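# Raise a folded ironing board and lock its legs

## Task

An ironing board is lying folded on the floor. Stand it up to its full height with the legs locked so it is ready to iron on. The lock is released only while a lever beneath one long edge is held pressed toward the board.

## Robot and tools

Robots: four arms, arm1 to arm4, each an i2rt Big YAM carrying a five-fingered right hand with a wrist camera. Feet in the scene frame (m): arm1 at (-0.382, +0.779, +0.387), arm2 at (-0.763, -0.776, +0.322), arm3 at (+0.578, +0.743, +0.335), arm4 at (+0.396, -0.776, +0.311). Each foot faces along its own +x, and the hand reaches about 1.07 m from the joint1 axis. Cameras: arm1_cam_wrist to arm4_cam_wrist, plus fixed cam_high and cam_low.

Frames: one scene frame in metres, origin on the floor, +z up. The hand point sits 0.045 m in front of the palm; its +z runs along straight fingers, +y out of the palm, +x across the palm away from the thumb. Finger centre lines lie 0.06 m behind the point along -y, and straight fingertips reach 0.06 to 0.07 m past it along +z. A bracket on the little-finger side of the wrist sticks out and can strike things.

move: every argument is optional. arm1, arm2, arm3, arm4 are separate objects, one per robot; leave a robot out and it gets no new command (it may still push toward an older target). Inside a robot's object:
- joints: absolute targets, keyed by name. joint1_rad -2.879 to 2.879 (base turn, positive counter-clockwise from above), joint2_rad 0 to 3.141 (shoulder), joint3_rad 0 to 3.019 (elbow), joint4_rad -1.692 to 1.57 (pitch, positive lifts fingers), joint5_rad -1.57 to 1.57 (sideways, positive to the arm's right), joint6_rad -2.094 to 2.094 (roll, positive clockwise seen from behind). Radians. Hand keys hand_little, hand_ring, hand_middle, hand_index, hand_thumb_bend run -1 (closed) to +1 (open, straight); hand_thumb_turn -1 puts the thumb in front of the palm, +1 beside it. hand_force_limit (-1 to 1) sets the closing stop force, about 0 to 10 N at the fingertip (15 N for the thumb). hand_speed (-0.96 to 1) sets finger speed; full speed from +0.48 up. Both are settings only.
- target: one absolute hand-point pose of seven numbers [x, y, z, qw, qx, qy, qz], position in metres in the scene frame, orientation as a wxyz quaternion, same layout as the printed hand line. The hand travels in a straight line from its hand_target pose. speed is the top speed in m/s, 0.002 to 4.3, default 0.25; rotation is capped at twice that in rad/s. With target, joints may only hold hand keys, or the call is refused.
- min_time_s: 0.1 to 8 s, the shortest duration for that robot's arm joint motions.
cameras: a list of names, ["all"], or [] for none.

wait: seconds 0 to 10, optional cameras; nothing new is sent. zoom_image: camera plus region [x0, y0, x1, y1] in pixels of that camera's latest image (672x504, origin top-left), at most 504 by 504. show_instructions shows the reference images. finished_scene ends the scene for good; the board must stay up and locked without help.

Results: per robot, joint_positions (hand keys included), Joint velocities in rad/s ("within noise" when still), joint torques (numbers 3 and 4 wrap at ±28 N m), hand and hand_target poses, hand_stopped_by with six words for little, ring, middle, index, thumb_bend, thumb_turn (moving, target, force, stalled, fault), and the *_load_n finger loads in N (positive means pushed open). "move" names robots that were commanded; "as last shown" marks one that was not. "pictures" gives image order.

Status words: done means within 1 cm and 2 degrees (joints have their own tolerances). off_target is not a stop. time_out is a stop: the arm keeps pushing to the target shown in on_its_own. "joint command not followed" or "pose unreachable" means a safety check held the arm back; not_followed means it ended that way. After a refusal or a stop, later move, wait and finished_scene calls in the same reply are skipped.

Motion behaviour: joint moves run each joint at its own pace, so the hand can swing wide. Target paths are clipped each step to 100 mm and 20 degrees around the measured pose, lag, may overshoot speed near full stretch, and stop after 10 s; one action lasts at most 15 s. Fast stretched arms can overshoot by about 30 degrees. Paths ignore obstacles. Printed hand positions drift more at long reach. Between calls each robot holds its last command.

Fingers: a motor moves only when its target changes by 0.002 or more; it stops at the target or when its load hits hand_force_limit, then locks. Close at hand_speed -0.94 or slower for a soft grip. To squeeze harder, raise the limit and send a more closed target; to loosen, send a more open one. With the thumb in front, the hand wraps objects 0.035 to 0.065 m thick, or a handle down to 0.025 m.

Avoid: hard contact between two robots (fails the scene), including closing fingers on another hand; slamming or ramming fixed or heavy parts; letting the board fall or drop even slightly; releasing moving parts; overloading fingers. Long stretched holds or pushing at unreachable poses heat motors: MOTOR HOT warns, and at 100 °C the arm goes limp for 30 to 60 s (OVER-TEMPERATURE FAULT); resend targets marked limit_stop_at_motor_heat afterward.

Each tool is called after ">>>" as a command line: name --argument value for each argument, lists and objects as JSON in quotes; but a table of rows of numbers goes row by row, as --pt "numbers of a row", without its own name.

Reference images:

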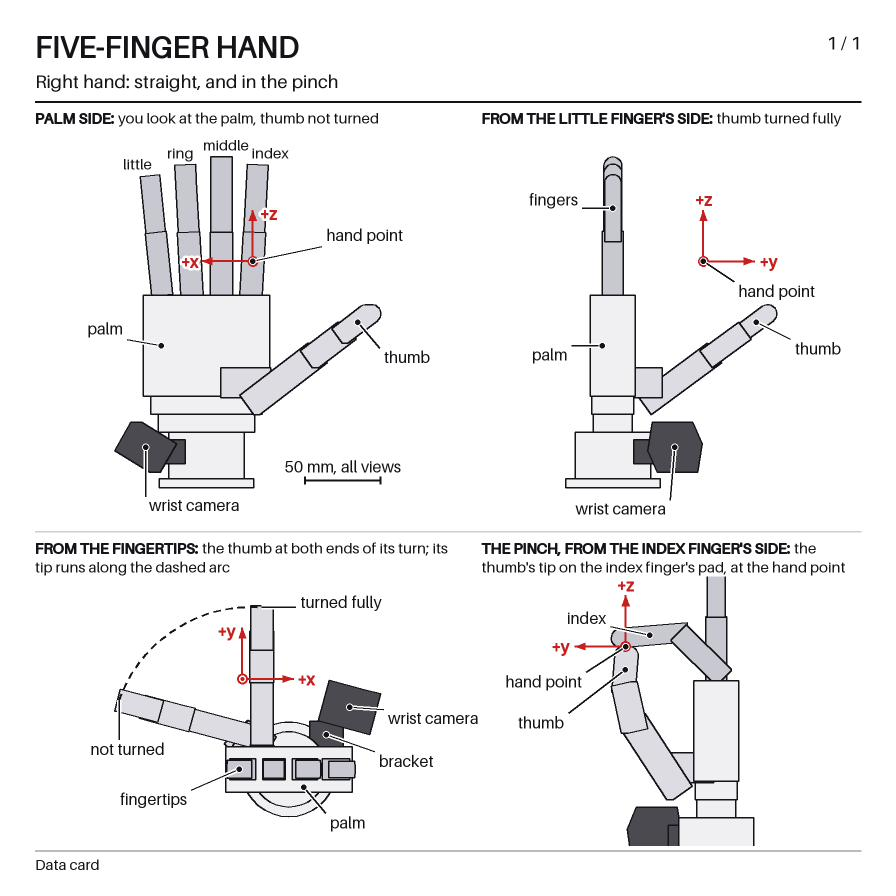

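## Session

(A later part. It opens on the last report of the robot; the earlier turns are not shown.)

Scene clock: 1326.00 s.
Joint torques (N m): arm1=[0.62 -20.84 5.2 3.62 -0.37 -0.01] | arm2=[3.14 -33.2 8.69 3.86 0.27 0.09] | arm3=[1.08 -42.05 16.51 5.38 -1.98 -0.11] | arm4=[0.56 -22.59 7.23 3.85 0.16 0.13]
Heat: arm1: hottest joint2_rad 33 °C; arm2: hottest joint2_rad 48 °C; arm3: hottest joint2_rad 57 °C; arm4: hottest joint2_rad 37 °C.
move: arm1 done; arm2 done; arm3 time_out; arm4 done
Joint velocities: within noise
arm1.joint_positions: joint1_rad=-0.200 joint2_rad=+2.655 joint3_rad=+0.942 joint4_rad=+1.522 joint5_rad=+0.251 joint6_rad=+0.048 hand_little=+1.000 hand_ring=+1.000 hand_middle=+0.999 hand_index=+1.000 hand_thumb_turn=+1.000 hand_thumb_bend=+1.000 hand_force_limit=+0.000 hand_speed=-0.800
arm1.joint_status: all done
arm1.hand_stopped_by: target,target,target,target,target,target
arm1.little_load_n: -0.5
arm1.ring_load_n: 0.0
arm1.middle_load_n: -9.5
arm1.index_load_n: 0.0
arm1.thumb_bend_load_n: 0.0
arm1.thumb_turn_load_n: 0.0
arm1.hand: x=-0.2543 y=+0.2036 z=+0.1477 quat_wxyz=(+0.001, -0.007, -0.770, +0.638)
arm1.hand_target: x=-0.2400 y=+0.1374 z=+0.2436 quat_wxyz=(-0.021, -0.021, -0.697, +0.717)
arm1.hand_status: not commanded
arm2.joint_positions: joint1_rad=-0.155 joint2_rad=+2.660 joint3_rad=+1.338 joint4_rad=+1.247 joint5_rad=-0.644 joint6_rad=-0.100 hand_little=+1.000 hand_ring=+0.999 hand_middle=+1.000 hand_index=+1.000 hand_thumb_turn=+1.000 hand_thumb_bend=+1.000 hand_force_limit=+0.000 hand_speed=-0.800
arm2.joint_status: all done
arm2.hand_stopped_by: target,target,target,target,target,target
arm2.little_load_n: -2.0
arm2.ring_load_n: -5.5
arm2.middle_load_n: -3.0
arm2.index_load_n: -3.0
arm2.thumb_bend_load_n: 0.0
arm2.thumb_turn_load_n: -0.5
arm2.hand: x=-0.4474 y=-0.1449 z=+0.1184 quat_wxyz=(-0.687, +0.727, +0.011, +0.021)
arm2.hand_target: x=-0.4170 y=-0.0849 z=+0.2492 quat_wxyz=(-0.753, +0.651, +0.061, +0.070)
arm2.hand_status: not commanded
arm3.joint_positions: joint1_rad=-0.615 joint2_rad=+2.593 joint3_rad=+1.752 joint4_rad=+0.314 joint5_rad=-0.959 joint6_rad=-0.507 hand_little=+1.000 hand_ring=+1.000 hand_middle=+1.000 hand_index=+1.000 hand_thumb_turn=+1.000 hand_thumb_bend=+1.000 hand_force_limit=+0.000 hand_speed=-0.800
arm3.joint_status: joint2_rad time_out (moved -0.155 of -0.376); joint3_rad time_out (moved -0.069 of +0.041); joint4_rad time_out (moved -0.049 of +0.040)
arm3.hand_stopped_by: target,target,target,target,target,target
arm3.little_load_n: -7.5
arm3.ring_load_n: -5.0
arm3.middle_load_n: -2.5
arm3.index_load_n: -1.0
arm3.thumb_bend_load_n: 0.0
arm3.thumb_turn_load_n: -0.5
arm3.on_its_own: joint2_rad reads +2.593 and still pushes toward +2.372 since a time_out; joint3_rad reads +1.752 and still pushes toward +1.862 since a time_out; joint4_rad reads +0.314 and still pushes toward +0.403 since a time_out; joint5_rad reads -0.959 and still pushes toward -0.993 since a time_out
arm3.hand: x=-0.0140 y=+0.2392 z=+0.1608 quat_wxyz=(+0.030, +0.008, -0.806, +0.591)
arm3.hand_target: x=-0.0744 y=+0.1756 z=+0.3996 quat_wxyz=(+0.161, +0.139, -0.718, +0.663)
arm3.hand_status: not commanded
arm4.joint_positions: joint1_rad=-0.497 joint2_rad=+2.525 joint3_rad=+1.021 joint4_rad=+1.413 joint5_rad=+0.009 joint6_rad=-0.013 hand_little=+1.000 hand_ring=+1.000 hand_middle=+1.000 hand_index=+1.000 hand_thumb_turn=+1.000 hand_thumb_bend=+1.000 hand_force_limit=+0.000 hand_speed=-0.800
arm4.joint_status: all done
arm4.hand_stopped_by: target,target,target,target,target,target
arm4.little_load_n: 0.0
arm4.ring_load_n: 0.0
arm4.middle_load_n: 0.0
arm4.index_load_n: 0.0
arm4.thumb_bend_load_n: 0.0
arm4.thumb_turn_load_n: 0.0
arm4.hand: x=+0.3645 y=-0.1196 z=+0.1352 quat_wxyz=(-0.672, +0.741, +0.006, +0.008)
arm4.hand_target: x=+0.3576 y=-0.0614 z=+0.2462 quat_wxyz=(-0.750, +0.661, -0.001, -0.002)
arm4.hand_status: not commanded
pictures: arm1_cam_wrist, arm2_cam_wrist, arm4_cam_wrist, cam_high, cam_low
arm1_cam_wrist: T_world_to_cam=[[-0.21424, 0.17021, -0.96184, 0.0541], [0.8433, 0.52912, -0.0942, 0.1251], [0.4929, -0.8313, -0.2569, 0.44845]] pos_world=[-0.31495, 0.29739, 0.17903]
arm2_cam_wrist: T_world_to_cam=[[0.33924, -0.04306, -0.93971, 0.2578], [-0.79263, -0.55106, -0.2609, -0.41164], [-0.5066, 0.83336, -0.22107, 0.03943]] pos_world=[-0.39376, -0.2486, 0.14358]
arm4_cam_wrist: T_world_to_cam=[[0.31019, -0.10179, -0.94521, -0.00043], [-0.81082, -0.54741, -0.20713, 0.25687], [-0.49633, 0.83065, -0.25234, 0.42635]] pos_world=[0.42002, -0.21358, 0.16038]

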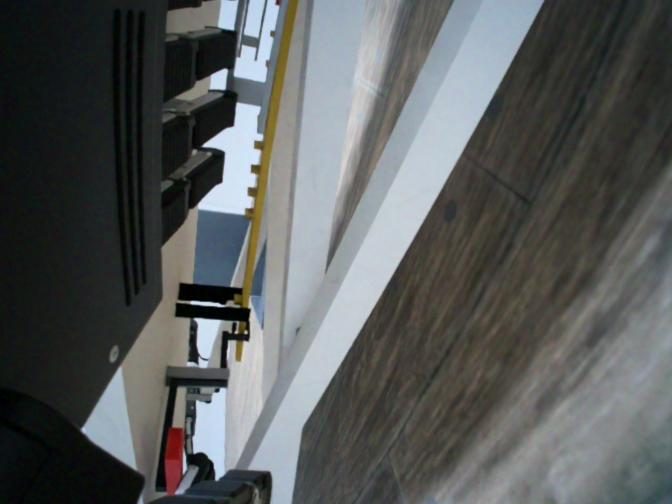

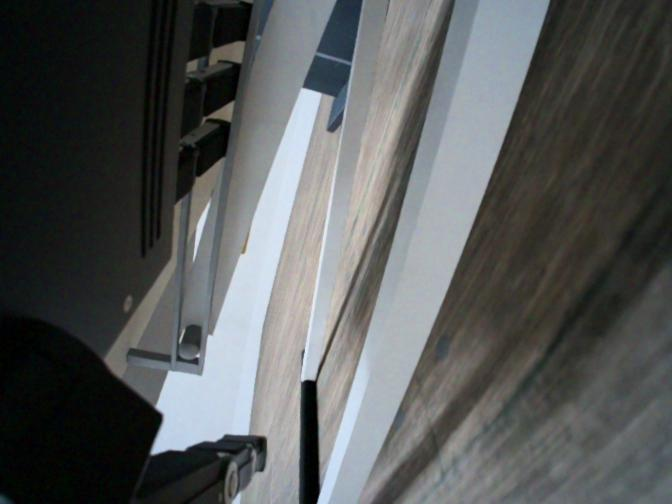

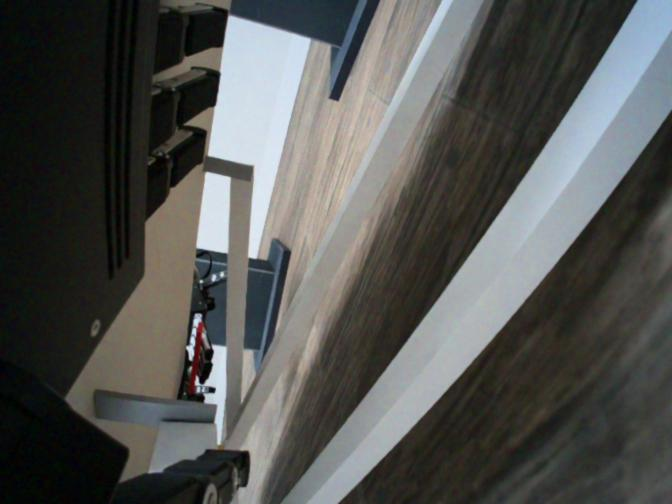

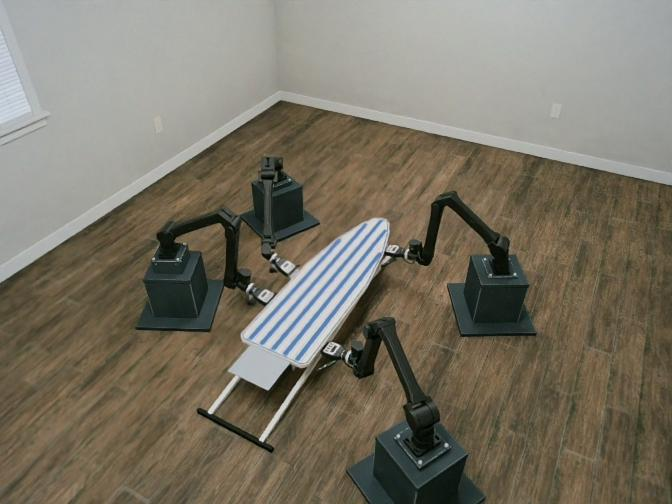

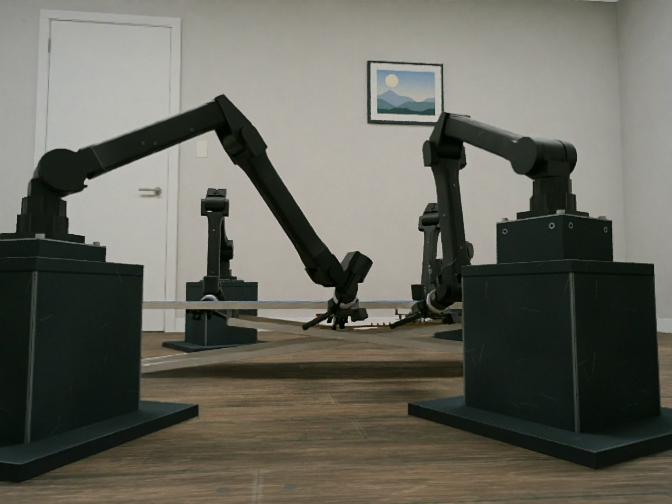

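>>> move --arm1 '{"joints": {"joint2_rad": 2.258, "joint3_rad": 0.913, "joint4_rad": 1.395}, "min_time_s": 2}' --arm2 '{"joints": {"joint2_rad": 2.313, "joint3_rad": 1.337, "joint4_rad": 1.154}, "min_time_s": 2}' --arm3 '{"joints": {"joint2_rad": 2.220, "joint3_rad": 1.843, "joint4_rad": 0.228}, "min_time_s": 2}' --arm4 '{"joints": {"joint2_rad": 2.167, "joint3_rad": 1.027, "joint4_rad": 1.266}, "min_time_s": 2}' --cameras '["arm1_cam_wrist", "cam_low"]'

Scene clock: 1362.10 s.
Joint torques (N m): arm1=[1.44 -20.48 9.29 3.6 -0.92 0.01] | arm2=[2.43 -32.85 10.58 3.84 0.33 0.06] | arm3=[1.49 -41.35 17.33 5.04 -2.23 0.09] | arm4=[0.5 -21.6 9.81 3.82 0.04 0.13]
Heat: arm1: hottest joint2_rad 33 °C; arm2: hottest joint2_rad 56 °C; arm3: hottest joint2_rad 67 °C; arm4: hottest joint2_rad 41 °C.
move: arm1 off_target; arm2 done; arm3 time_out; arm4 done
Joint velocities: within noise
arm1.joint_positions: joint1_rad=-0.211 joint2_rad=+2.374 joint3_rad=+0.822 joint4_rad=+1.347 joint5_rad=+0.266 joint6_rad=+0.046 hand_little=+1.000 hand_ring=+1.000 hand_middle=+0.999 hand_index=+1.000 hand_thumb_turn=+1.000 hand_thumb_bend=+1.000 hand_force_limit=+0.000 hand_speed=-0.800
arm1.joint_status: joint3_rad off_target (ended at +0.822, target +0.913); the others done
arm1.hand_stopped_by: target,target,target,target,target,target
arm1.little_load_n: -0.5
arm1.ring_load_n: 0.0
arm1.middle_load_n: -8.5
arm1.index_load_n: 0.0
arm1.thumb_bend_load_n: 0.0
arm1.thumb_turn_load_n: 0.0
arm1.hand: x=-0.2615 y=+0.1888 z=+0.2375 quat_wxyz=(+0.012, -0.015, -0.774, +0.633)
arm1.hand_target: x=-0.2369 y=+0.1208 z=+0.3505 quat_wxyz=(-0.023, -0.023, -0.689, +0.724)
arm1.hand_status: not commanded
arm2.joint_positions: joint1_rad=-0.158 joint2_rad=+2.450 joint3_rad=+1.249 joint4_rad=+1.114 joint5_rad=-0.645 joint6_rad=-0.101 hand_little=+1.000 hand_ring=+1.000 hand_middle=+1.000 hand_index=+1.000 hand_thumb_turn=+1.000 hand_thumb_bend=+1.000 hand_force_limit=+0.000 hand_speed=-0.800
arm2.joint_status: all done
arm2.hand_stopped_by: target,target,target,target,target,target
arm2.little_load_n: -0.5
arm2.ring_load_n: -2.0
arm2.middle_load_n: -1.0
arm2.index_load_n: -2.5
arm2.thumb_bend_load_n: 0.0
arm2.thumb_turn_load_n: 0.0
arm2.hand: x=-0.4382 y=-0.1378 z=+0.2037 quat_wxyz=(-0.683, +0.730, +0.008, +0.019)
arm2.hand_target: x=-0.4139 y=-0.0820 z=+0.3453 quat_wxyz=(-0.754, +0.651, +0.061, +0.070)
arm2.hand_status: not commanded
arm3.joint_positions: joint1_rad=-0.620 joint2_rad=+2.434 joint3_rad=+1.734 joint4_rad=+0.148 joint5_rad=-0.954 joint6_rad=-0.526 hand_little=+1.000 hand_ring=+1.000 hand_middle=+1.000 hand_index=+1.000 hand_thumb_turn=+1.000 hand_thumb_bend=+1.000 hand_force_limit=+0.000 hand_speed=-0.800
arm3.joint_status: joint2_rad time_out (moved -0.159 of -0.373); joint3_rad time_out (moved -0.018 of +0.091); joint4_rad time_out (moved -0.167 of -0.086)
arm3.hand_stopped_by: target,target,target,target,target,target
arm3.little_load_n: -3.0
arm3.ring_load_n: -3.0
arm3.middle_load_n: -3.5
arm3.index_load_n: -4.5
arm3.thumb_bend_load_n: 0.0
arm3.thumb_turn_load_n: 0.0
arm3.on_its_own: joint2_rad reads +2.434 and still pushes toward +2.220 since a time_out; joint3_rad reads +1.734 and still pushes toward +1.843 since a time_out; joint4_rad reads +0.148 and still pushes toward +0.228 since a time_out; joint5_rad reads -0.954 and still pushes toward -0.993 since a time_out
arm3.hand: x=-0.0247 y=+0.2380 z=+0.2503 quat_wxyz=(+0.030, +0.006, -0.811, +0.585)
arm3.hand_target: x=-0.0588 y=+0.1837 z=+0.4841 quat_wxyz=(+0.146, +0.128, -0.728, +0.657)
arm3.hand_status: not commanded
arm4.joint_positions: joint1_rad=-0.497 joint2_rad=+2.278 joint3_rad=+0.953 joint4_rad=+1.221 joint5_rad=+0.013 joint6_rad=-0.013 hand_little=+1.000 hand_ring=+1.000 hand_middle=+1.000 hand_index=+1.000 hand_thumb_turn=+1.000 hand_thumb_bend=+1.000 hand_force_limit=+0.000 hand_speed=-0.800
arm4.joint_status: all done
arm4.hand_stopped_by: target,target,target,target,target,target
arm4.little_load_n: 0.0
arm4.ring_load_n: 0.0
arm4.middle_load_n: 0.0
arm4.index_load_n: 0.0
arm4.thumb_bend_load_n: -0.5
arm4.thumb_turn_load_n: -0.5
arm4.hand: x=+0.3645 y=-0.1030 z=+0.2227 quat_wxyz=(-0.667, +0.745, +0.005, +0.009)
arm4.hand_target: x=+0.3568 y=-0.0515 z=+0.3398 quat_wxyz=(-0.748, +0.663, +0.000, -0.002)
arm4.hand_status: not commanded
arm1_cam_wrist: T_world_to_cam=[[-0.21737, 0.18778, -0.95786, 0.1364], [0.85582, 0.50857, -0.09451, 0.15467], [0.46939, -0.8403, -0.27125, 0.46187]] pos_world=[-0.31952, 0.28383, 0.27056]

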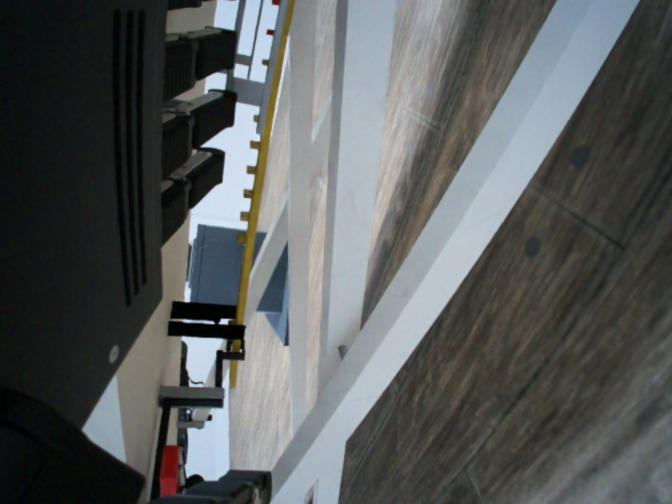

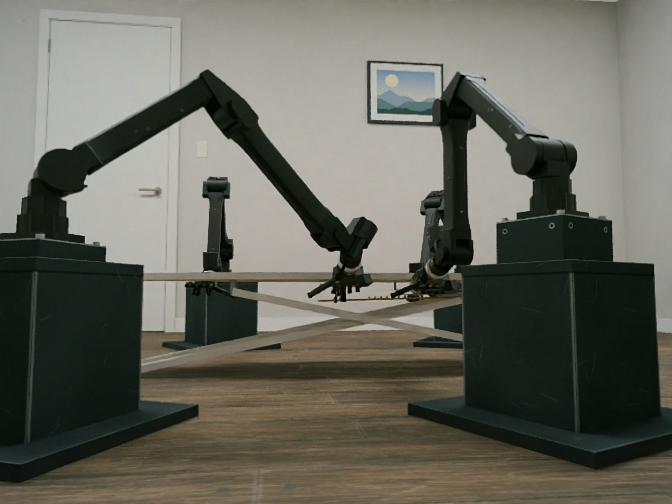

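>>> move --arm1 '{"joints": {"joint2_rad": 1.985, "joint3_rad": 0.811, "joint4_rad": 1.254}, "min_time_s": 1.8}' --arm2 '{"joints": {"joint2_rad": 2.102, "joint3_rad": 1.248, "joint4_rad": 1.058}, "min_time_s": 1.8}' --arm3 '{"joints": {"joint2_rad": 2.070, "joint3_rad": 1.813, "joint4_rad": 0.108}, "min_time_s": 1.8}' --arm4 '{"joints": {"joint2_rad": 1.925, "joint3_rad": 0.952, "joint4_rad": 1.098}, "min_time_s": 1.8}' --cameras '[]'

>>> move --arm1 '{"joints": {"joint2_rad": 1.704, "joint3_rad": 0.770, "joint4_rad": 1.014}, "min_time_s": 1.8}' --arm2 '{"joints": {"joint2_rad": 1.905, "joint3_rad": 1.212, "joint4_rad": 0.897}, "min_time_s": 1.8}' --arm3 '{"joints": {"joint2_rad": 1.949, "joint3_rad": 1.845, "joint4_rad": -0.044}, "min_time_s": 1.8}' --arm4 '{"joints": {"joint2_rad": 1.695, "joint3_rad": 0.936, "joint4_rad": 0.885}, "min_time_s": 1.8}' --cameras '["arm1_cam_wrist", "cam_low", "cam_high"]'

Scene clock: 1413.43 s.
Joint torques (N m): arm1=[1.49 -18.49 10.58 3.85 -0.91 0.03] | arm2=[3.49 -30.1 12.01 4.11 0.42 0.04] | arm3=[1.49 -38.89 17.81 4.97 -2.2 0.03] | arm4=[0.5 -19.49 10.02 3.77 -0.11 0.12]
Heat: arm1: hottest joint2_rad 34 °C; arm2: hottest joint2_rad 54 °C; arm3: hottest joint2_rad 72 °C; arm4: hottest joint2_rad 43 °C.
move: arm1 done; arm2 done; arm3 time_out; arm4 done
Joint velocities: within noise
arm1.joint_positions: joint1_rad=-0.211 joint2_rad=+2.085 joint3_rad=+0.724 joint4_rad=+1.200 joint5_rad=+0.266 joint6_rad=+0.043 hand_little=+1.000 hand_ring=+1.000 hand_middle=+0.999 hand_index=+1.000 hand_thumb_turn=+1.000 hand_thumb_bend=+1.000 hand_force_limit=+0.000 hand_speed=-0.800
arm1.joint_status: all done
arm1.hand_stopped_by: target,target,target,target,target,target
arm1.little_load_n: 0.0
arm1.ring_load_n: 0.0
arm1.middle_load_n: -10.5
arm1.index_load_n: 0.0
arm1.thumb_bend_load_n: 0.0
arm1.thumb_turn_load_n: 0.0
arm1.hand: x=-0.2624 y=+0.1860 z=+0.3392 quat_wxyz=(+0.009, -0.018, -0.760, +0.650)
arm1.hand_target: x=-0.2413 y=+0.1352 z=+0.4482 quat_wxyz=(-0.025, -0.025, -0.679, +0.734)
arm1.hand_status: not commanded
arm2.joint_positions: joint1_rad=-0.161 joint2_rad=+2.222 joint3_rad=+1.158 joint4_rad=+1.018 joint5_rad=-0.647 joint6_rad=-0.095 hand_little=+1.000 hand_ring=+1.000 hand_middle=+1.000 hand_index=+1.000 hand_thumb_turn=+1.000 hand_thumb_bend=+1.000 hand_force_limit=+0.000 hand_speed=-0.800
arm2.joint_status: all done
arm2.hand_stopped_by: target,target,target,target,target,target
arm2.little_load_n: -1.0
arm2.ring_load_n: -4.0
arm2.middle_load_n: -0.5
arm2.index_load_n: 0.0
arm2.thumb_bend_load_n: 0.0
arm2.thumb_turn_load_n: -0.5
arm2.hand: x=-0.4366 y=-0.1397 z=+0.3057 quat_wxyz=(-0.695, +0.719, +0.014, +0.027)
arm2.hand_target: x=-0.4238 y=-0.0968 z=+0.4384 quat_wxyz=(-0.760, +0.642, +0.066, +0.076)
arm2.hand_status: not commanded
arm3.joint_positions: joint1_rad=-0.620 joint2_rad=+2.263 joint3_rad=+1.708 joint4_rad=+0.030 joint5_rad=-0.954 joint6_rad=-0.520 hand_little=+1.000 hand_ring=+1.000 hand_middle=+1.000 hand_index=+1.000 hand_thumb_turn=+1.000 hand_thumb_bend=+1.000 hand_force_limit=+0.000 hand_speed=-0.800
arm3.joint_status: joint2_rad time_out (moved -0.171 of -0.364); joint3_rad time_out (moved -0.026 of +0.079); joint4_rad time_out (moved -0.118 of -0.040)
arm3.hand_stopped_by: target,target,target,target,target,target
arm3.little_load_n: -5.5
arm3.ring_load_n: -4.0
arm3.middle_load_n: -2.5
arm3.index_load_n: -1.5
arm3.thumb_bend_load_n: 0.0
arm3.thumb_turn_load_n: 0.0
arm3.on_its_own: joint2_rad reads +2.263 and still pushes toward +2.070 since a time_out; joint3_rad reads +1.708 and still pushes toward +1.813 since a time_out; joint4_rad reads +0.030 and still pushes toward +0.108 since a time_out; joint5_rad reads -0.954 and still pushes toward -0.993 since a time_out
arm3.hand: x=-0.0237 y=+0.2375 z=+0.3525 quat_wxyz=(+0.038, +0.010, -0.806, +0.590)
arm3.hand_target: x=-0.0349 y=+0.1967 z=+0.5674 quat_wxyz=(+0.146, +0.129, -0.728, +0.658)
arm3.hand_status: not commanded
arm4.joint_positions: joint1_rad=-0.497 joint2_rad=+2.017 joint3_rad=+0.893 joint4_rad=+1.054 joint5_rad=+0.018 joint6_rad=-0.014 hand_little=+1.000 hand_ring=+1.000 hand_middle=+1.000 hand_index=+1.000 hand_thumb_turn=+1.000 hand_thumb_bend=+1.000 hand_force_limit=+0.000 hand_speed=-0.800
arm4.joint_status: all done
arm4.hand_stopped_by: target,target,target,target,target,target
arm4.little_load_n: 0.0
arm4.ring_load_n: 0.0
arm4.middle_load_n: 0.0
arm4.index_load_n: 0.0
arm4.thumb_bend_load_n: 0.0
arm4.thumb_turn_load_n: -2.0
arm4.hand: x=+0.3647 y=-0.1001 z=+0.3262 quat_wxyz=(-0.680, +0.733, +0.004, +0.011)
arm4.hand_target: x=+0.3566 y=-0.0693 z=+0.4270 quat_wxyz=(-0.748, +0.664, -0.001, -0.002)
arm4.hand_status: not commanded

not run: a stop came earlier in this reply.

>>> move --arm1 '{"joints": {"joint2_rad": 1.704, "joint3_rad": 0.770, "joint4_rad": 1.014}, "min_time_s": 1.8}' --arm2 '{"joints": {"joint2_rad": 1.905, "joint3_rad": 1.212, "joint4_rad": 0.897}, "min_time_s": 1.8}' --arm3 '{"joints": {"joint2_rad": 1.969, "joint3_rad": 1.845, "joint4_rad": -0.044}, "min_time_s": 1.8}' --arm4 '{"joints": {"joint2_rad": 1.695, "joint3_rad": 0.936, "joint4_rad": 0.885}, "min_time_s": 1.8}' --cameras '["arm1_cam_wrist", "cam_low", "cam_high"]'

Scene clock: 1427.30 s.
Joint torques (N m): arm1=[1.55 -16.79 11.69 3.95 -0.41 0.04] | arm2=[2.73 -29.45 12.16 4 0.11 -0.02] | arm3=[1.55 -34.55 19.12 3.78 -2.25 -0.09] | arm4=[0.73 -18.49 10.61 3.93 -0.3 0.14]
Heat: arm1: hottest joint2_rad 33 °C; arm2: hottest joint2_rad 53 °C; arm3: hottest joint2_rad 67 °C; arm4: hottest joint2_rad 42 °C.
move: arm1 time_out; arm2 done; arm3 time_out; arm4 done
Joint velocities: within noise
arm1.joint_positions: joint1_rad=-0.211 joint2_rad=+1.797 joint3_rad=+0.695 joint4_rad=+0.956 joint5_rad=+0.251 joint6_rad=+0.042 hand_little=+1.000 hand_ring=+1.000 hand_middle=+0.999 hand_index=+1.000 hand_thumb_turn=+1.000 hand_thumb_bend=+1.000 hand_force_limit=+0.000 hand_speed=-0.800
arm1.joint_status: joint4_rad time_out (moved -0.244 of -0.186); the others done
arm1.hand_stopped_by: target,target,target,target,target,target
arm1.little_load_n: 0.0
arm1.ring_load_n: 0.0
arm1.middle_load_n: -11.5
arm1.index_load_n: 0.0
arm1.thumb_bend_load_n: 0.0
arm1.thumb_turn_load_n: 0.0
arm1.on_its_own: joint4_rad reads +0.956 and still pushes toward +1.014 since a time_out
arm1.hand: x=-0.2605 y=+0.1864 z=+0.4334 quat_wxyz=(+0.002, -0.014, -0.755, +0.655)
arm1.hand_target: x=-0.2462 y=+0.1522 z=+0.5403 quat_wxyz=(-0.025, -0.025, -0.679, +0.733)
arm1.hand_status: not commanded
arm2.joint_positions: joint1_rad=-0.162 joint2_rad=+2.023 joint3_rad=+1.135 joint4_rad=+0.853 joint5_rad=-0.639 joint6_rad=-0.088 hand_little=+1.000 hand_ring=+1.000 hand_middle=+1.000 hand_index=+1.000 hand_thumb_turn=+1.000 hand_thumb_bend=+1.000 hand_force_limit=+0.000 hand_speed=-0.800
arm2.joint_status: all done
arm2.hand_stopped_by: target,target,target,target,target,target
arm2.little_load_n: -1.5
arm2.ring_load_n: -4.5
arm2.middle_load_n: -1.0
arm2.index_load_n: 0.0
arm2.thumb_bend_load_n: 0.0
arm2.thumb_turn_load_n: 0.0
arm2.hand: x=-0.4347 y=-0.1408 z=+0.3965 quat_wxyz=(-0.698, +0.716, +0.011, +0.030)
arm2.hand_target: x=-0.4343 y=-0.1125 z=+0.5260 quat_wxyz=(-0.760, +0.642, +0.066, +0.076)
arm2.hand_status: not commanded
arm3.joint_positions: joint1_rad=-0.620 joint2_rad=+2.123 joint3_rad=+1.708 joint4_rad=-0.093 joint5_rad=-0.953 joint6_rad=-0.509 hand_little=+1.000 hand_ring=+1.000 hand_middle=+1.000 hand_index=+1.000 hand_thumb_turn=+1.000 hand_thumb_bend=+1.000 hand_force_limit=+0.000 hand_speed=-0.800
arm3.joint_status: joint2_rad time_out (moved -0.140 of -0.294); joint3_rad time_out (moved +0.000 of +0.137); the others done
arm3.hand_stopped_by: target,target,target,target,target,target
arm3.little_load_n: -7.0
arm3.ring_load_n: -4.5
arm3.middle_load_n: -2.0
arm3.index_load_n: -0.5
arm3.thumb_bend_load_n: 0.0
arm3.thumb_turn_load_n: -0.5
arm3.on_its_own: joint2_rad reads +2.123 and still pushes toward +1.969 since a time_out; joint3_rad reads +1.708 and still pushes toward +1.821 since a time_out; joint5_rad reads -0.953 and still pushes toward -0.993 since a time_out
arm3.hand: x=-0.0147 y=+0.2411 z=+0.4412 quat_wxyz=(+0.041, +0.010, -0.804, +0.593)
arm3.hand_target: x=-0.0114 y=+0.2099 z=+0.6236 quat_wxyz=(+0.131, +0.118, -0.738, +0.652)
arm3.hand_status: not commanded
arm4.joint_positions: joint1_rad=-0.501 joint2_rad=+1.788 joint3_rad=+0.888 joint4_rad=+0.838 joint5_rad=+0.022 joint6_rad=-0.015 hand_little=+1.000 hand_ring=+1.000 hand_middle=+1.000 hand_index=+1.000 hand_thumb_turn=+1.000 hand_thumb_bend=+1.000 hand_force_limit=+0.000 hand_speed=-0.800
arm4.joint_status: all done
arm4.hand_stopped_by: target,target,target,target,target,target
arm4.little_load_n: 0.0
arm4.ring_load_n: -0.5
arm4.middle_load_n: -0.5
arm4.index_load_n: -0.5
arm4.thumb_bend_load_n: 0.0
arm4.thumb_turn_load_n: -2.0
arm4.hand: x=+0.3678 y=-0.1031 z=+0.4167 quat_wxyz=(-0.683, +0.730, +0.001, +0.014)
arm4.hand_target: x=+0.3564 y=-0.0874 z=+0.5160 quat_wxyz=(-0.748, +0.664, -0.001, -0.002)
arm4.hand_status: not commanded
pictures: arm1_cam_wrist, cam_high, cam_low
arm1_cam_wrist: T_world_to_cam=[[-0.2073, 0.12995, -0.96961, 0.34325], [0.85019, 0.51424, -0.11285, 0.17898], [0.48394, -0.84775, -0.21708, 0.49413]] pos_world=[-0.32014, 0.28226, 0.46028]

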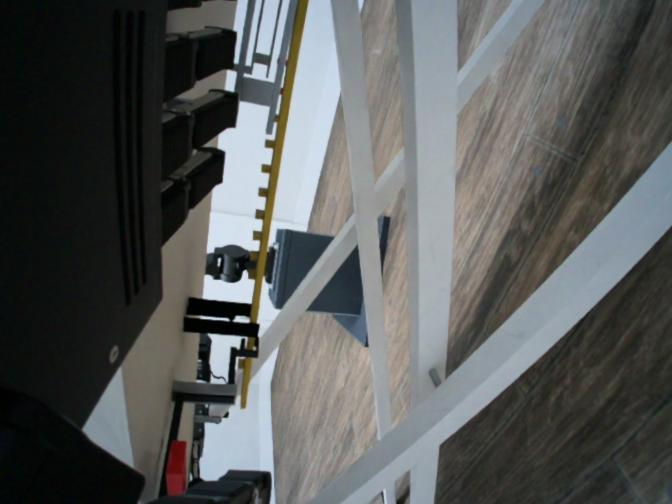

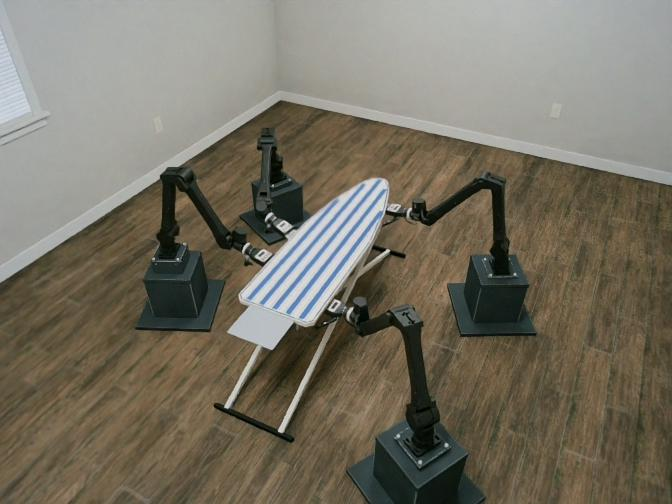

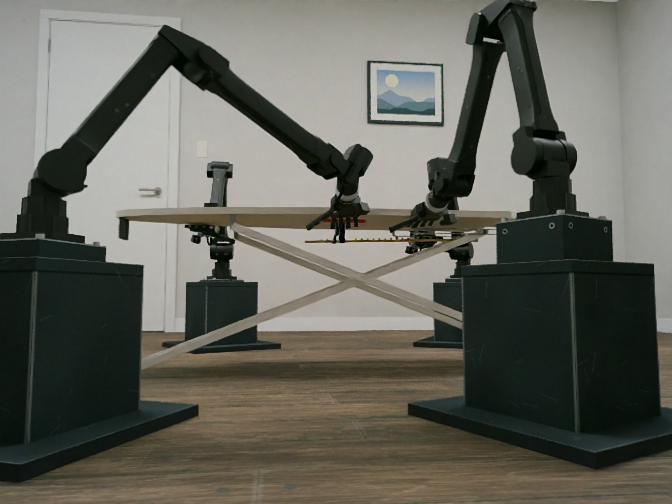

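>>> move --arm1 '{"joints": {"joint2_rad": 1.465, "joint3_rad": 0.802, "joint4_rad": 0.748}, "min_time_s": 1.8}' --arm2 '{"joints": {"joint2_rad": 1.736, "joint3_rad": 1.234, "joint4_rad": 0.699}, "min_time_s": 1.8}' --arm3 '{"joints": {"joint2_rad": 1.886, "joint3_rad": 1.935, "joint4_rad": -0.22}, "min_time_s": 1.8}' --arm4 '{"joints": {"joint2_rad": 1.510, "joint3_rad": 0.986, "joint4_rad": 0.625}, "min_time_s": 1.8}' --cameras '["arm1_cam_wrist", "cam_low"]'

Scene clock: 1454.30 s.
Joint torques (N m): arm1=[1.49 -15.09 16.18 3.44 0.08 -0.07] | arm2=[3.9 -28.57 14.6 4.08 -0.36 0.05] | arm3=[1.55 -33.44 19.63 3.67 -2.2 -0.05] | arm4=[0.85 -16.38 15.75 3.44 -0.11 0.18]
Heat: arm1: hottest joint2_rad 34 °C; arm2: hottest joint2_rad 55 °C; arm3: hottest joint3_rad 61 °C; arm4: hottest joint2_rad 41 °C.
move: arm1 time_out; arm2 time_out; arm3 time_out; arm4 time_out
Joint velocities: within noise
arm1.joint_positions: joint1_rad=-0.211 joint2_rad=+1.553 joint3_rad=+0.695 joint4_rad=+0.705 joint5_rad=+0.237 joint6_rad=+0.053 hand_little=+1.000 hand_ring=+1.000 hand_middle=+1.000 hand_index=+1.000 hand_thumb_turn=+1.000 hand_thumb_bend=+1.000 hand_force_limit=+0.000 hand_speed=-0.800
arm1.joint_status: joint3_rad time_out (moved +0.001 of +0.107); the others done
arm1.hand_stopped_by: target,target,target,target,target,target
arm1.little_load_n: -1.5
arm1.ring_load_n: -1.5
arm1.middle_load_n: 0.0
arm1.index_load_n: 0.0
arm1.thumb_bend_load_n: 0.0
arm1.thumb_turn_load_n: 0.0
arm1.on_its_own: joint3_rad reads +0.695 and still pushes toward +0.802 since a time_out
arm1.hand: x=-0.2607 y=+0.1995 z=+0.5101 quat_wxyz=(-0.006, -0.013, -0.757, +0.653)
arm1.hand_target: x=-0.2507 y=+0.1677 z=+0.6313 quat_wxyz=(-0.026, -0.026, -0.677, +0.735)
arm1.hand_status: not commanded
arm2.joint_positions: joint1_rad=-0.162 joint2_rad=+1.863 joint3_rad=+1.135 joint4_rad=+0.652 joint5_rad=-0.628 joint6_rad=-0.096 hand_little=+1.000 hand_ring=+1.000 hand_middle=+1.000 hand_index=+1.000 hand_thumb_turn=+1.000 hand_thumb_bend=+1.000 hand_force_limit=+0.000 hand_speed=-0.800
arm2.joint_status: joint3_rad time_out (moved +0.000 of +0.099); the others done
arm2.hand_stopped_by: target,target,target,target,target,target
arm2.little_load_n: 0.0
arm2.ring_load_n: -2.5
arm2.middle_load_n: -1.5
arm2.index_load_n: -3.0
arm2.thumb_bend_load_n: 0.0
arm2.thumb_turn_load_n: 0.0
arm2.on_its_own: joint3_rad reads +1.135 and still pushes toward +1.234 since a time_out
arm2.hand: x=-0.4386 y=-0.1498 z=+0.4615 quat_wxyz=(-0.686, +0.728, +0.002, +0.027)
arm2.hand_target: x=-0.4445 y=-0.1275 z=+0.6115 quat_wxyz=(-0.758, +0.644, +0.065, +0.075)
arm2.hand_status: not commanded
arm3.joint_positions: joint1_rad=-0.620 joint2_rad=+2.032 joint3_rad=+1.776 joint4_rad=-0.267 joint5_rad=-0.954 joint6_rad=-0.512 hand_little=+1.000 hand_ring=+0.999 hand_middle=+1.000 hand_index=+1.000 hand_thumb_turn=+1.000 hand_thumb_bend=+1.000 hand_force_limit=+0.000 hand_speed=-0.800
arm3.joint_status: joint2_rad time_out (moved -0.091 of -0.237); joint3_rad time_out (moved +0.068 of +0.227); the others done
arm3.hand_stopped_by: target,target,target,target,target,target
arm3.little_load_n: -0.5
arm3.ring_load_n: -5.5
arm3.middle_load_n: -4.5
arm3.index_load_n: -3.0
arm3.thumb_bend_load_n: 0.0
arm3.thumb_turn_load_n: 0.0
arm3.on_its_own: joint2_rad reads +2.032 and still pushes toward +1.886 since a time_out; joint3_rad reads +1.776 and still pushes toward +1.889 since a time_out; joint5_rad reads -0.954 and still pushes toward -0.993 since a time_out
arm3.hand: x=-0.0067 y=+0.2447 z=+0.5184 quat_wxyz=(+0.037, +0.008, -0.806, +0.591)
arm3.hand_target: x=+0.0108 y=+0.2221 z=+0.6934 quat_wxyz=(+0.123, +0.111, -0.743, +0.648)
arm3.hand_status: not commanded
arm4.joint_positions: joint1_rad=-0.501 joint2_rad=+1.590 joint3_rad=+0.888 joint4_rad=+0.589 joint5_rad=+0.017 joint6_rad=-0.020 hand_little=+1.000 hand_ring=+1.000 hand_middle=+1.000 hand_index=+1.000 hand_thumb_turn=+1.000 hand_thumb_bend=+1.000 hand_force_limit=+0.000 hand_speed=-0.800
arm4.joint_status: joint3_rad time_out (moved +0.000 of +0.098); the others done
arm4.hand_stopped_by: target,target,target,target,target,target
arm4.little_load_n: 0.0
arm4.ring_load_n: 0.0
arm4.middle_load_n: 0.0
arm4.index_load_n: -0.5
arm4.thumb_bend_load_n: -1.0
arm4.thumb_turn_load_n: -3.0
arm4.on_its_own: joint3_rad reads +0.888 and still pushes toward +0.986 since a time_out
arm4.hand: x=+0.3667 y=-0.1257 z=+0.4780 quat_wxyz=(-0.664, +0.748, +0.005, +0.014)
arm4.hand_target: x=+0.3561 y=-0.1036 z=+0.5959 quat_wxyz=(-0.740, +0.673, +0.000, -0.001)
arm4.hand_status: not commanded
arm1_cam_wrist: T_world_to_cam=[[-0.19778, 0.13373, -0.97108, 0.41831], [0.84476, 0.52578, -0.09965, 0.17059], [0.49725, -0.84004, -0.21696, 0.52385]] pos_world=[-0.32186, 0.29442, 0.53686]

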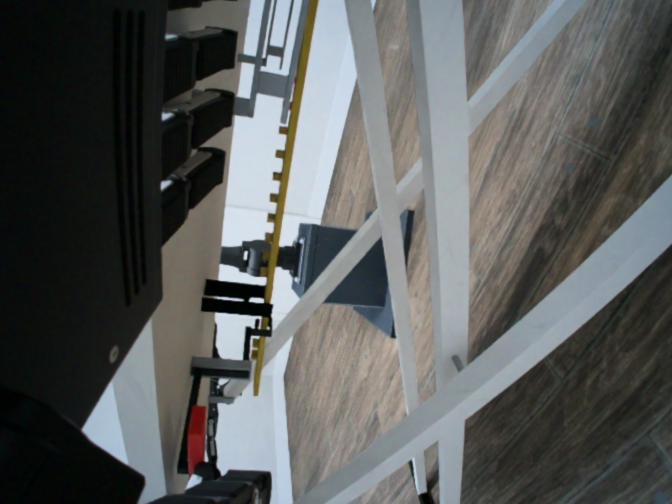

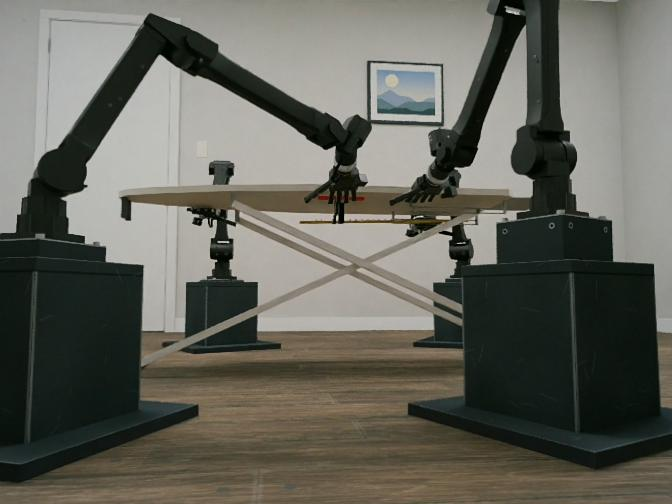

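>>> move --arm1 '{"joints": {"joint2_rad": 1.295, "joint3_rad": 0.935, "joint4_rad": 0.477}, "min_time_s": 2}' --arm2 '{"joints": {"joint2_rad": 1.605, "joint3_rad": 1.350, "joint4_rad": 0.489}, "min_time_s": 2}' --arm3 '{"joints": {"joint2_rad": 1.855, "joint3_rad": 2.110, "joint4_rad": -0.424}, "min_time_s": 2}' --arm4 '{"joints": {"joint2_rad": 1.390, "joint3_rad": 1.160, "joint4_rad": 0.380}, "min_time_s": 2}' --cameras '["arm1_cam_wrist", "cam_low"]'

Scene clock: 1468.43 s.
Joint torques (N m): arm1=[1.49 -15.03 18.09 3.88 -0.31 -0.07] | arm2=[3.78 -27.81 16.35 3.89 -0.82 0.2] | arm3=[1.79 -33.67 19.96 4.29 -2.3 0.17] | arm4=[0.67 -17.08 17.88 4.49 -0.04 0.25]
Heat: arm1: hottest joint3_rad 34 °C; arm2: hottest joint2_rad 54 °C; arm3: hottest joint3_rad 65 °C; arm4: hottest joint2_rad 40 °C.
move: arm1 time_out; arm2 time_out; arm3 time_out; arm4 time_out
Joint velocities: within noise
arm1.joint_positions: joint1_rad=-0.211 joint2_rad=+1.394 joint3_rad=+0.791 joint4_rad=+0.421 joint5_rad=+0.248 joint6_rad=+0.055 hand_little=+1.000 hand_ring=+1.000 hand_middle=+1.000 hand_index=+1.000 hand_thumb_turn=+1.000 hand_thumb_bend=+1.000 hand_force_limit=+0.000 hand_speed=-0.800
arm1.joint_status: joint3_rad time_out (moved +0.095 of +0.240); joint4_rad time_out (moved -0.284 of -0.228); the others done
arm1.hand_stopped_by: target,target,target,target,target,target
arm1.little_load_n: -0.5
arm1.ring_load_n: -1.5
arm1.middle_load_n: -1.0
arm1.index_load_n: -1.0
arm1.thumb_bend_load_n: 0.0
arm1.thumb_turn_load_n: -0.5
arm1.on_its_own: joint3_rad reads +0.791 and still pushes toward +0.903 since a time_out; joint4_rad reads +0.421 and still pushes toward +0.477 since a time_out
arm1.hand: x=-0.2633 y=+0.1984 z=+0.5795 quat_wxyz=(+0.000, -0.015, -0.767, +0.642)
arm1.hand_target: x=-0.2547 y=+0.1805 z=+0.7194 quat_wxyz=(-0.026, -0.026, -0.677, +0.735)
arm1.hand_status: not commanded
arm2.joint_positions: joint1_rad=-0.162 joint2_rad=+1.730 joint3_rad=+1.185 joint4_rad=+0.444 joint5_rad=-0.619 joint6_rad=-0.115 hand_little=+1.000 hand_ring=+1.000 hand_middle=+1.000 hand_index=+1.000 hand_thumb_turn=+1.000 hand_thumb_bend=+1.000 hand_force_limit=+0.000 hand_speed=-0.800
arm2.joint_status: joint3_rad time_out (moved +0.050 of +0.215); the others done
arm2.hand_stopped_by: target,target,target,target,target,target
arm2.little_load_n: -0.5
arm2.ring_load_n: -3.0
arm2.middle_load_n: -0.5
arm2.index_load_n: 0.5
arm2.thumb_bend_load_n: 0.0
arm2.thumb_turn_load_n: -0.5
arm2.on_its_own: joint3_rad reads +1.185 and still pushes toward +1.298 since a time_out
arm2.hand: x=-0.4395 y=-0.1559 z=+0.5321 quat_wxyz=(-0.678, +0.734, +0.001, +0.031)
arm2.hand_target: x=-0.4556 y=-0.1435 z=+0.6902 quat_wxyz=(-0.755, +0.649, +0.062, +0.071)
arm2.hand_status: not commanded
arm3.joint_positions: joint1_rad=-0.623 joint2_rad=+2.004 joint3_rad=+1.926 joint4_rad=-0.487 joint5_rad=-0.952 joint6_rad=-0.535 hand_little=+1.000 hand_ring=+0.999 hand_middle=+0.999 hand_index=+0.999 hand_thumb_turn=+1.000 hand_thumb_bend=+1.000 hand_force_limit=+0.000 hand_speed=-0.800
arm3.joint_status: joint2_rad time_out (moved -0.029 of -0.177); joint3_rad time_out (moved +0.150 of +0.334); joint4_rad time_out (moved -0.220 of -0.157)
arm3.hand_stopped_by: target,target,target,target,target,target
arm3.little_load_n: -0.5
arm3.ring_load_n: -3.5
arm3.middle_load_n: -5.5
arm3.index_load_n: -7.5
arm3.thumb_bend_load_n: 0.0
arm3.thumb_turn_load_n: 0.0
arm3.on_its_own: joint2_rad reads +2.004 and still pushes toward +1.855 since a time_out; joint3_rad reads +1.926 and still pushes toward +2.039 since a time_out; joint4_rad reads -0.487 and still pushes toward -0.424 since a time_out; joint5_rad reads -0.952 and still pushes toward -0.993 since a time_out
arm3.hand: x=-0.0062 y=+0.2477 z=+0.5862 quat_wxyz=(+0.030, +0.005, -0.813, +0.582)
arm3.hand_target: x=+0.0275 y=+0.2313 z=+0.7641 quat_wxyz=(+0.115, +0.105, -0.748, +0.645)
arm3.hand_status: not commanded
arm4.joint_positions: joint1_rad=-0.501 joint2_rad=+1.487 joint3_rad=+1.004 joint4_rad=+0.319 joint5_rad=+0.015 joint6_rad=-0.027 hand_little=+1.000 hand_ring=+1.000 hand_middle=+1.000 hand_index=+1.000 hand_thumb_turn=+1.000 hand_thumb_bend=+1.000 hand_force_limit=+0.000 hand_speed=-0.800
arm4.joint_status: joint3_rad time_out (moved +0.116 of +0.272); joint4_rad time_out (moved -0.270 of -0.209); the others done
arm4.hand_stopped_by: target,target,target,target,target,target
arm4.little_load_n: 0.0
arm4.ring_load_n: 0.0
arm4.middle_load_n: 0.0
arm4.index_load_n: 0.0
arm4.thumb_bend_load_n: 0.0
arm4.thumb_turn_load_n: -0.5
arm4.on_its_own: joint3_rad reads +1.004 and still pushes toward +1.116 since a time_out; joint4_rad reads +0.319 and still pushes toward +0.380 since a time_out
arm4.hand: x=+0.3664 y=-0.1232 z=+0.5394 quat_wxyz=(-0.644, +0.764, +0.008, +0.016)
arm4.hand_target: x=+0.3557 y=-0.1119 z=+0.6880 quat_wxyz=(-0.742, +0.671, -0.001, -0.001)
arm4.hand_status: not commanded
arm1_cam_wrist: T_world_to_cam=[[-0.2027, 0.16362, -0.96548, 0.47487], [0.85002, 0.51891, -0.09052, 0.17777], [0.48618, -0.83903, -0.24426, 0.55203]] pos_world=[-0.32325, 0.29322, 0.6094]

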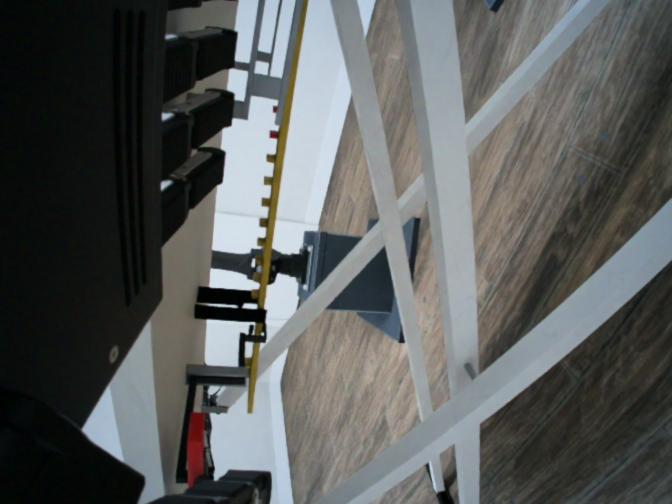

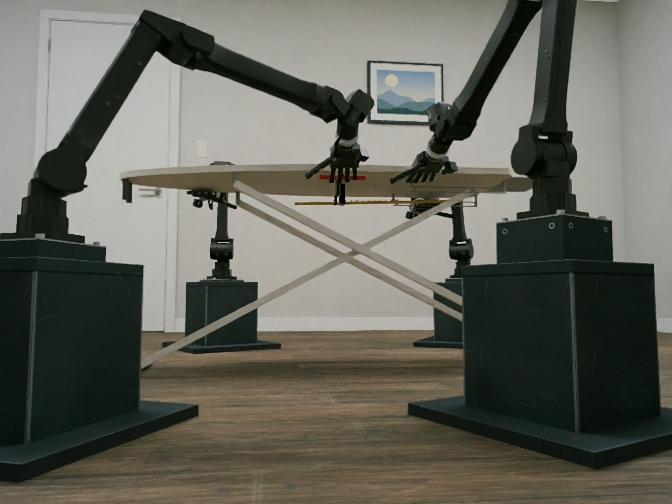

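>>> zoom_image --camera "arm1_cam_wrist" --region '[180, 60, 330, 480]'

>>> zoom_image --camera "cam_low" --region '[270, 140, 500, 240]'

Scaled by 1.200 from the camera's image (finer frame: 960x720).

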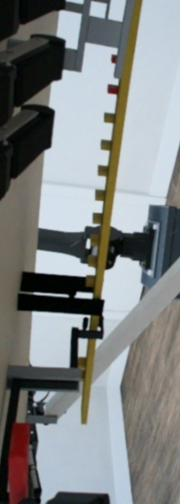

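Scaled by 2.191.

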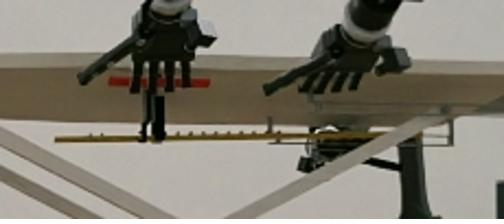

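>>> move --arm1 '{"joints": {"joint2_rad": 1.205, "joint3_rad": 1.026, "joint4_rad": 0.307}, "min_time_s": 2}' --arm2 '{"joints": {"joint2_rad": 1.540, "joint3_rad": 1.415, "joint4_rad": 0.340}, "min_time_s": 2}' --arm3 '{"joints": {"joint2_rad": 1.862, "joint3_rad": 2.237, "joint4_rad": -0.572}, "min_time_s": 2}' --arm4 '{"joints": {"joint2_rad": 1.330, "joint3_rad": 1.249, "joint4_rad": 0.264}, "min_time_s": 2}' --cameras '["arm1_cam_wrist", "cam_low"]'

>>> zoom_image --camera "cam_low" --region '[270, 110, 500, 210]'

Scene clock: 1499.93 s.
Joint torques (N m): arm1=[1.32 -14.33 18.88 3.99 -0.23 0.06] | arm2=[3.6 -25.88 17.02 4.05 -0.93 0.14] | arm3=[1.85 -33.08 20.01 4.22 -2.4 0.31] | arm4=[0.56 -18.02 18.28 5.07 -0.02 0.25]
Heat: arm1: hottest joint3_rad 41 °C; arm2: hottest joint3_rad 54 °C; arm3: hottest joint2_rad 65 °C; arm4: hottest joint3_rad 48 °C.
move: arm1 time_out; arm2 time_out; arm3 time_out; arm4 time_out
Joint velocities: within noise
arm1.joint_positions: joint1_rad=-0.211 joint2_rad=+1.298 joint3_rad=+0.870 joint4_rad=+0.248 joint5_rad=+0.246 joint6_rad=+0.040 hand_little=+1.000 hand_ring=+1.000 hand_middle=+1.000 hand_index=+1.000 hand_thumb_turn=+1.000 hand_thumb_bend=+1.000 hand_force_limit=+0.000 hand_speed=-0.800
arm1.joint_status: joint3_rad time_out (moved +0.079 of +0.235); joint4_rad time_out (moved -0.173 of -0.114); the others done
arm1.hand_stopped_by: target,target,target,target,target,target
arm1.little_load_n: 0.0
arm1.ring_load_n: -1.5
arm1.middle_load_n: -1.0
arm1.index_load_n: -2.0
arm1.thumb_bend_load_n: 0.0
arm1.thumb_turn_load_n: 0.0
arm1.on_its_own: joint3_rad reads +0.870 and still pushes toward +0.983 since a time_out; joint4_rad reads +0.248 and still pushes toward +0.307 since a time_out
arm1.hand: x=-0.2651 y=+0.2021 z=+0.6359 quat_wxyz=(+0.004, -0.009, -0.766, +0.643)
arm1.hand_target: x=-0.2587 y=+0.1949 z=+0.7761 quat_wxyz=(-0.026, -0.026, -0.677, +0.735)
arm1.hand_status: not commanded
arm2.joint_positions: joint1_rad=-0.162 joint2_rad=+1.653 joint3_rad=+1.245 joint4_rad=+0.298 joint5_rad=-0.618 joint6_rad=-0.102 hand_little=+1.000 hand_ring=+1.000 hand_middle=+1.000 hand_index=+1.000 hand_thumb_turn=+1.000 hand_thumb_bend=+1.000 hand_force_limit=+0.000 hand_speed=-0.800
arm2.joint_status: joint3_rad time_out (moved +0.060 of +0.230); the others done
arm2.hand_stopped_by: target,target,target,target,target,target
arm2.little_load_n: -0.5
arm2.ring_load_n: -3.5
arm2.middle_load_n: -0.5
arm2.index_load_n: 1.0
arm2.thumb_bend_load_n: 0.0
arm2.thumb_turn_load_n: 0.0
arm2.on_its_own: joint3_rad reads +1.245 and still pushes toward +1.357 since a time_out
arm2.hand: x=-0.4429 y=-0.1601 z=+0.5856 quat_wxyz=(-0.675, +0.737, -0.006, +0.025)
arm2.hand_target: x=-0.4633 y=-0.1546 z=+0.7353 quat_wxyz=(-0.749, +0.657, +0.057, +0.066)
arm2.hand_status: not commanded
arm3.joint_positions: joint1_rad=-0.624 joint2_rad=+2.004 joint3_rad=+2.061 joint4_rad=-0.633 joint5_rad=-0.950 joint6_rad=-0.548 hand_little=+1.000 hand_ring=+1.000 hand_middle=+0.999 hand_index=+0.999 hand_thumb_turn=+1.000 hand_thumb_bend=+1.000 hand_force_limit=+0.000 hand_speed=-0.800
arm3.joint_status: joint2_rad time_out (moved +0.000 of -0.142); joint3_rad time_out (moved +0.134 of +0.311); joint4_rad time_out (moved -0.147 of -0.085)
arm3.hand_stopped_by: target,target,target,target,target,target
arm3.little_load_n: 0.0
arm3.ring_load_n: -2.5
arm3.middle_load_n: -5.5
arm3.index_load_n: -9.0
arm3.thumb_bend_load_n: 0.0
arm3.thumb_turn_load_n: 0.0
arm3.on_its_own: joint2_rad reads +2.004 and still pushes toward +1.862 since a time_out; joint3_rad reads +2.061 and still pushes toward +2.173 since a time_out; joint4_rad reads -0.633 and still pushes toward -0.572 since a time_out; joint5_rad reads -0.950 and still pushes toward -0.993 since a time_out
arm3.hand: x=-0.0067 y=+0.2488 z=+0.6353 quat_wxyz=(+0.030, +0.006, -0.815, +0.579)
arm3.hand_target: x=+0.0376 y=+0.2366 z=+0.8067 quat_wxyz=(+0.108, +0.100, -0.752, +0.642)
arm3.hand_status: not commanded
arm4.joint_positions: joint1_rad=-0.501 joint2_rad=+1.441 joint3_rad=+1.074 joint4_rad=+0.190 joint5_rad=+0.014 joint6_rad=-0.027 hand_little=+1.000 hand_ring=+1.000 hand_middle=+1.000 hand_index=+1.000 hand_thumb_turn=+1.000 hand_thumb_bend=+1.000 hand_force_limit=+0.000 hand_speed=-0.800
arm4.joint_status: joint3_rad time_out (moved +0.070 of +0.245); joint4_rad time_out (moved -0.129 of -0.055); the others done
arm4.hand_stopped_by: target,target,target,target,target,target
arm4.little_load_n: 0.0
arm4.ring_load_n: 0.0
arm4.middle_load_n: 0.0
arm4.index_load_n: 0.0
arm4.thumb_bend_load_n: 0.0
arm4.thumb_turn_load_n: 0.0
arm4.on_its_own: joint3_rad reads +1.074 and still pushes toward +1.186 since a time_out; joint4_rad reads +0.190 and still pushes toward +0.264 since a time_out
arm4.hand: x=+0.3660 y=-0.1236 z=+0.5774 quat_wxyz=(-0.639, +0.769, +0.009, +0.016)
arm4.hand_target: x=+0.3555 y=-0.1239 z=+0.7397 quat_wxyz=(-0.746, +0.666, -0.001, -0.002)
arm4.hand_status: not commanded
arm1_cam_wrist: T_world_to_cam=[[-0.21713, 0.1612, -0.96274, 0.52329], [0.84609, 0.52294, -0.10326, 0.18867], [0.48681, -0.83699, -0.24994, 0.57317]] pos_world=[-0.32504, 0.29671, 0.66653]

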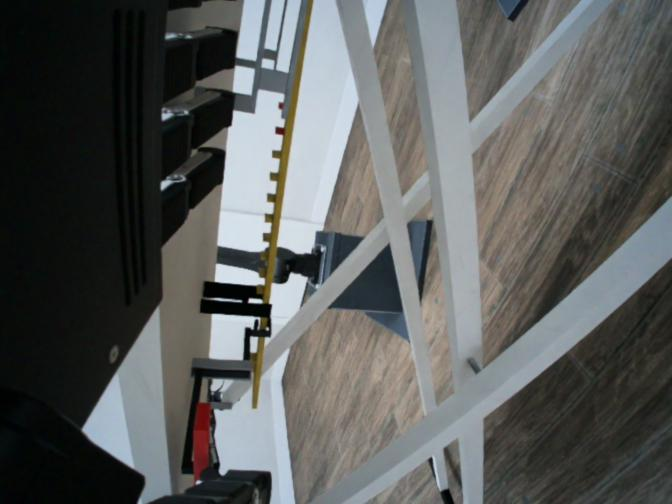

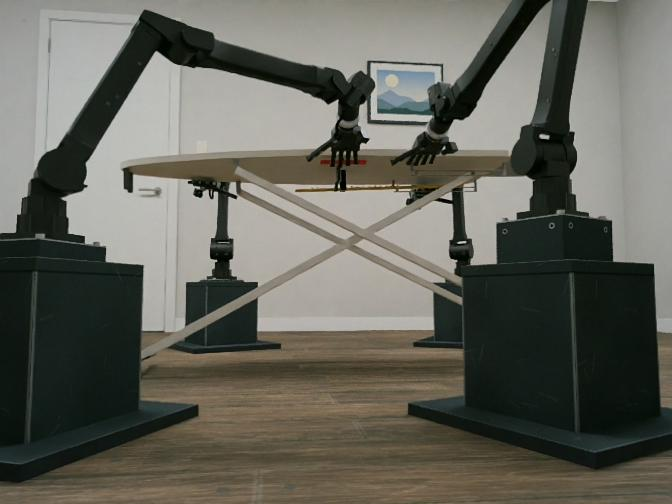

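Scaled by 2.191.

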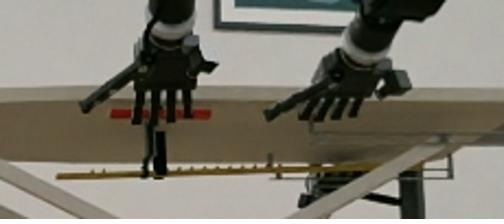

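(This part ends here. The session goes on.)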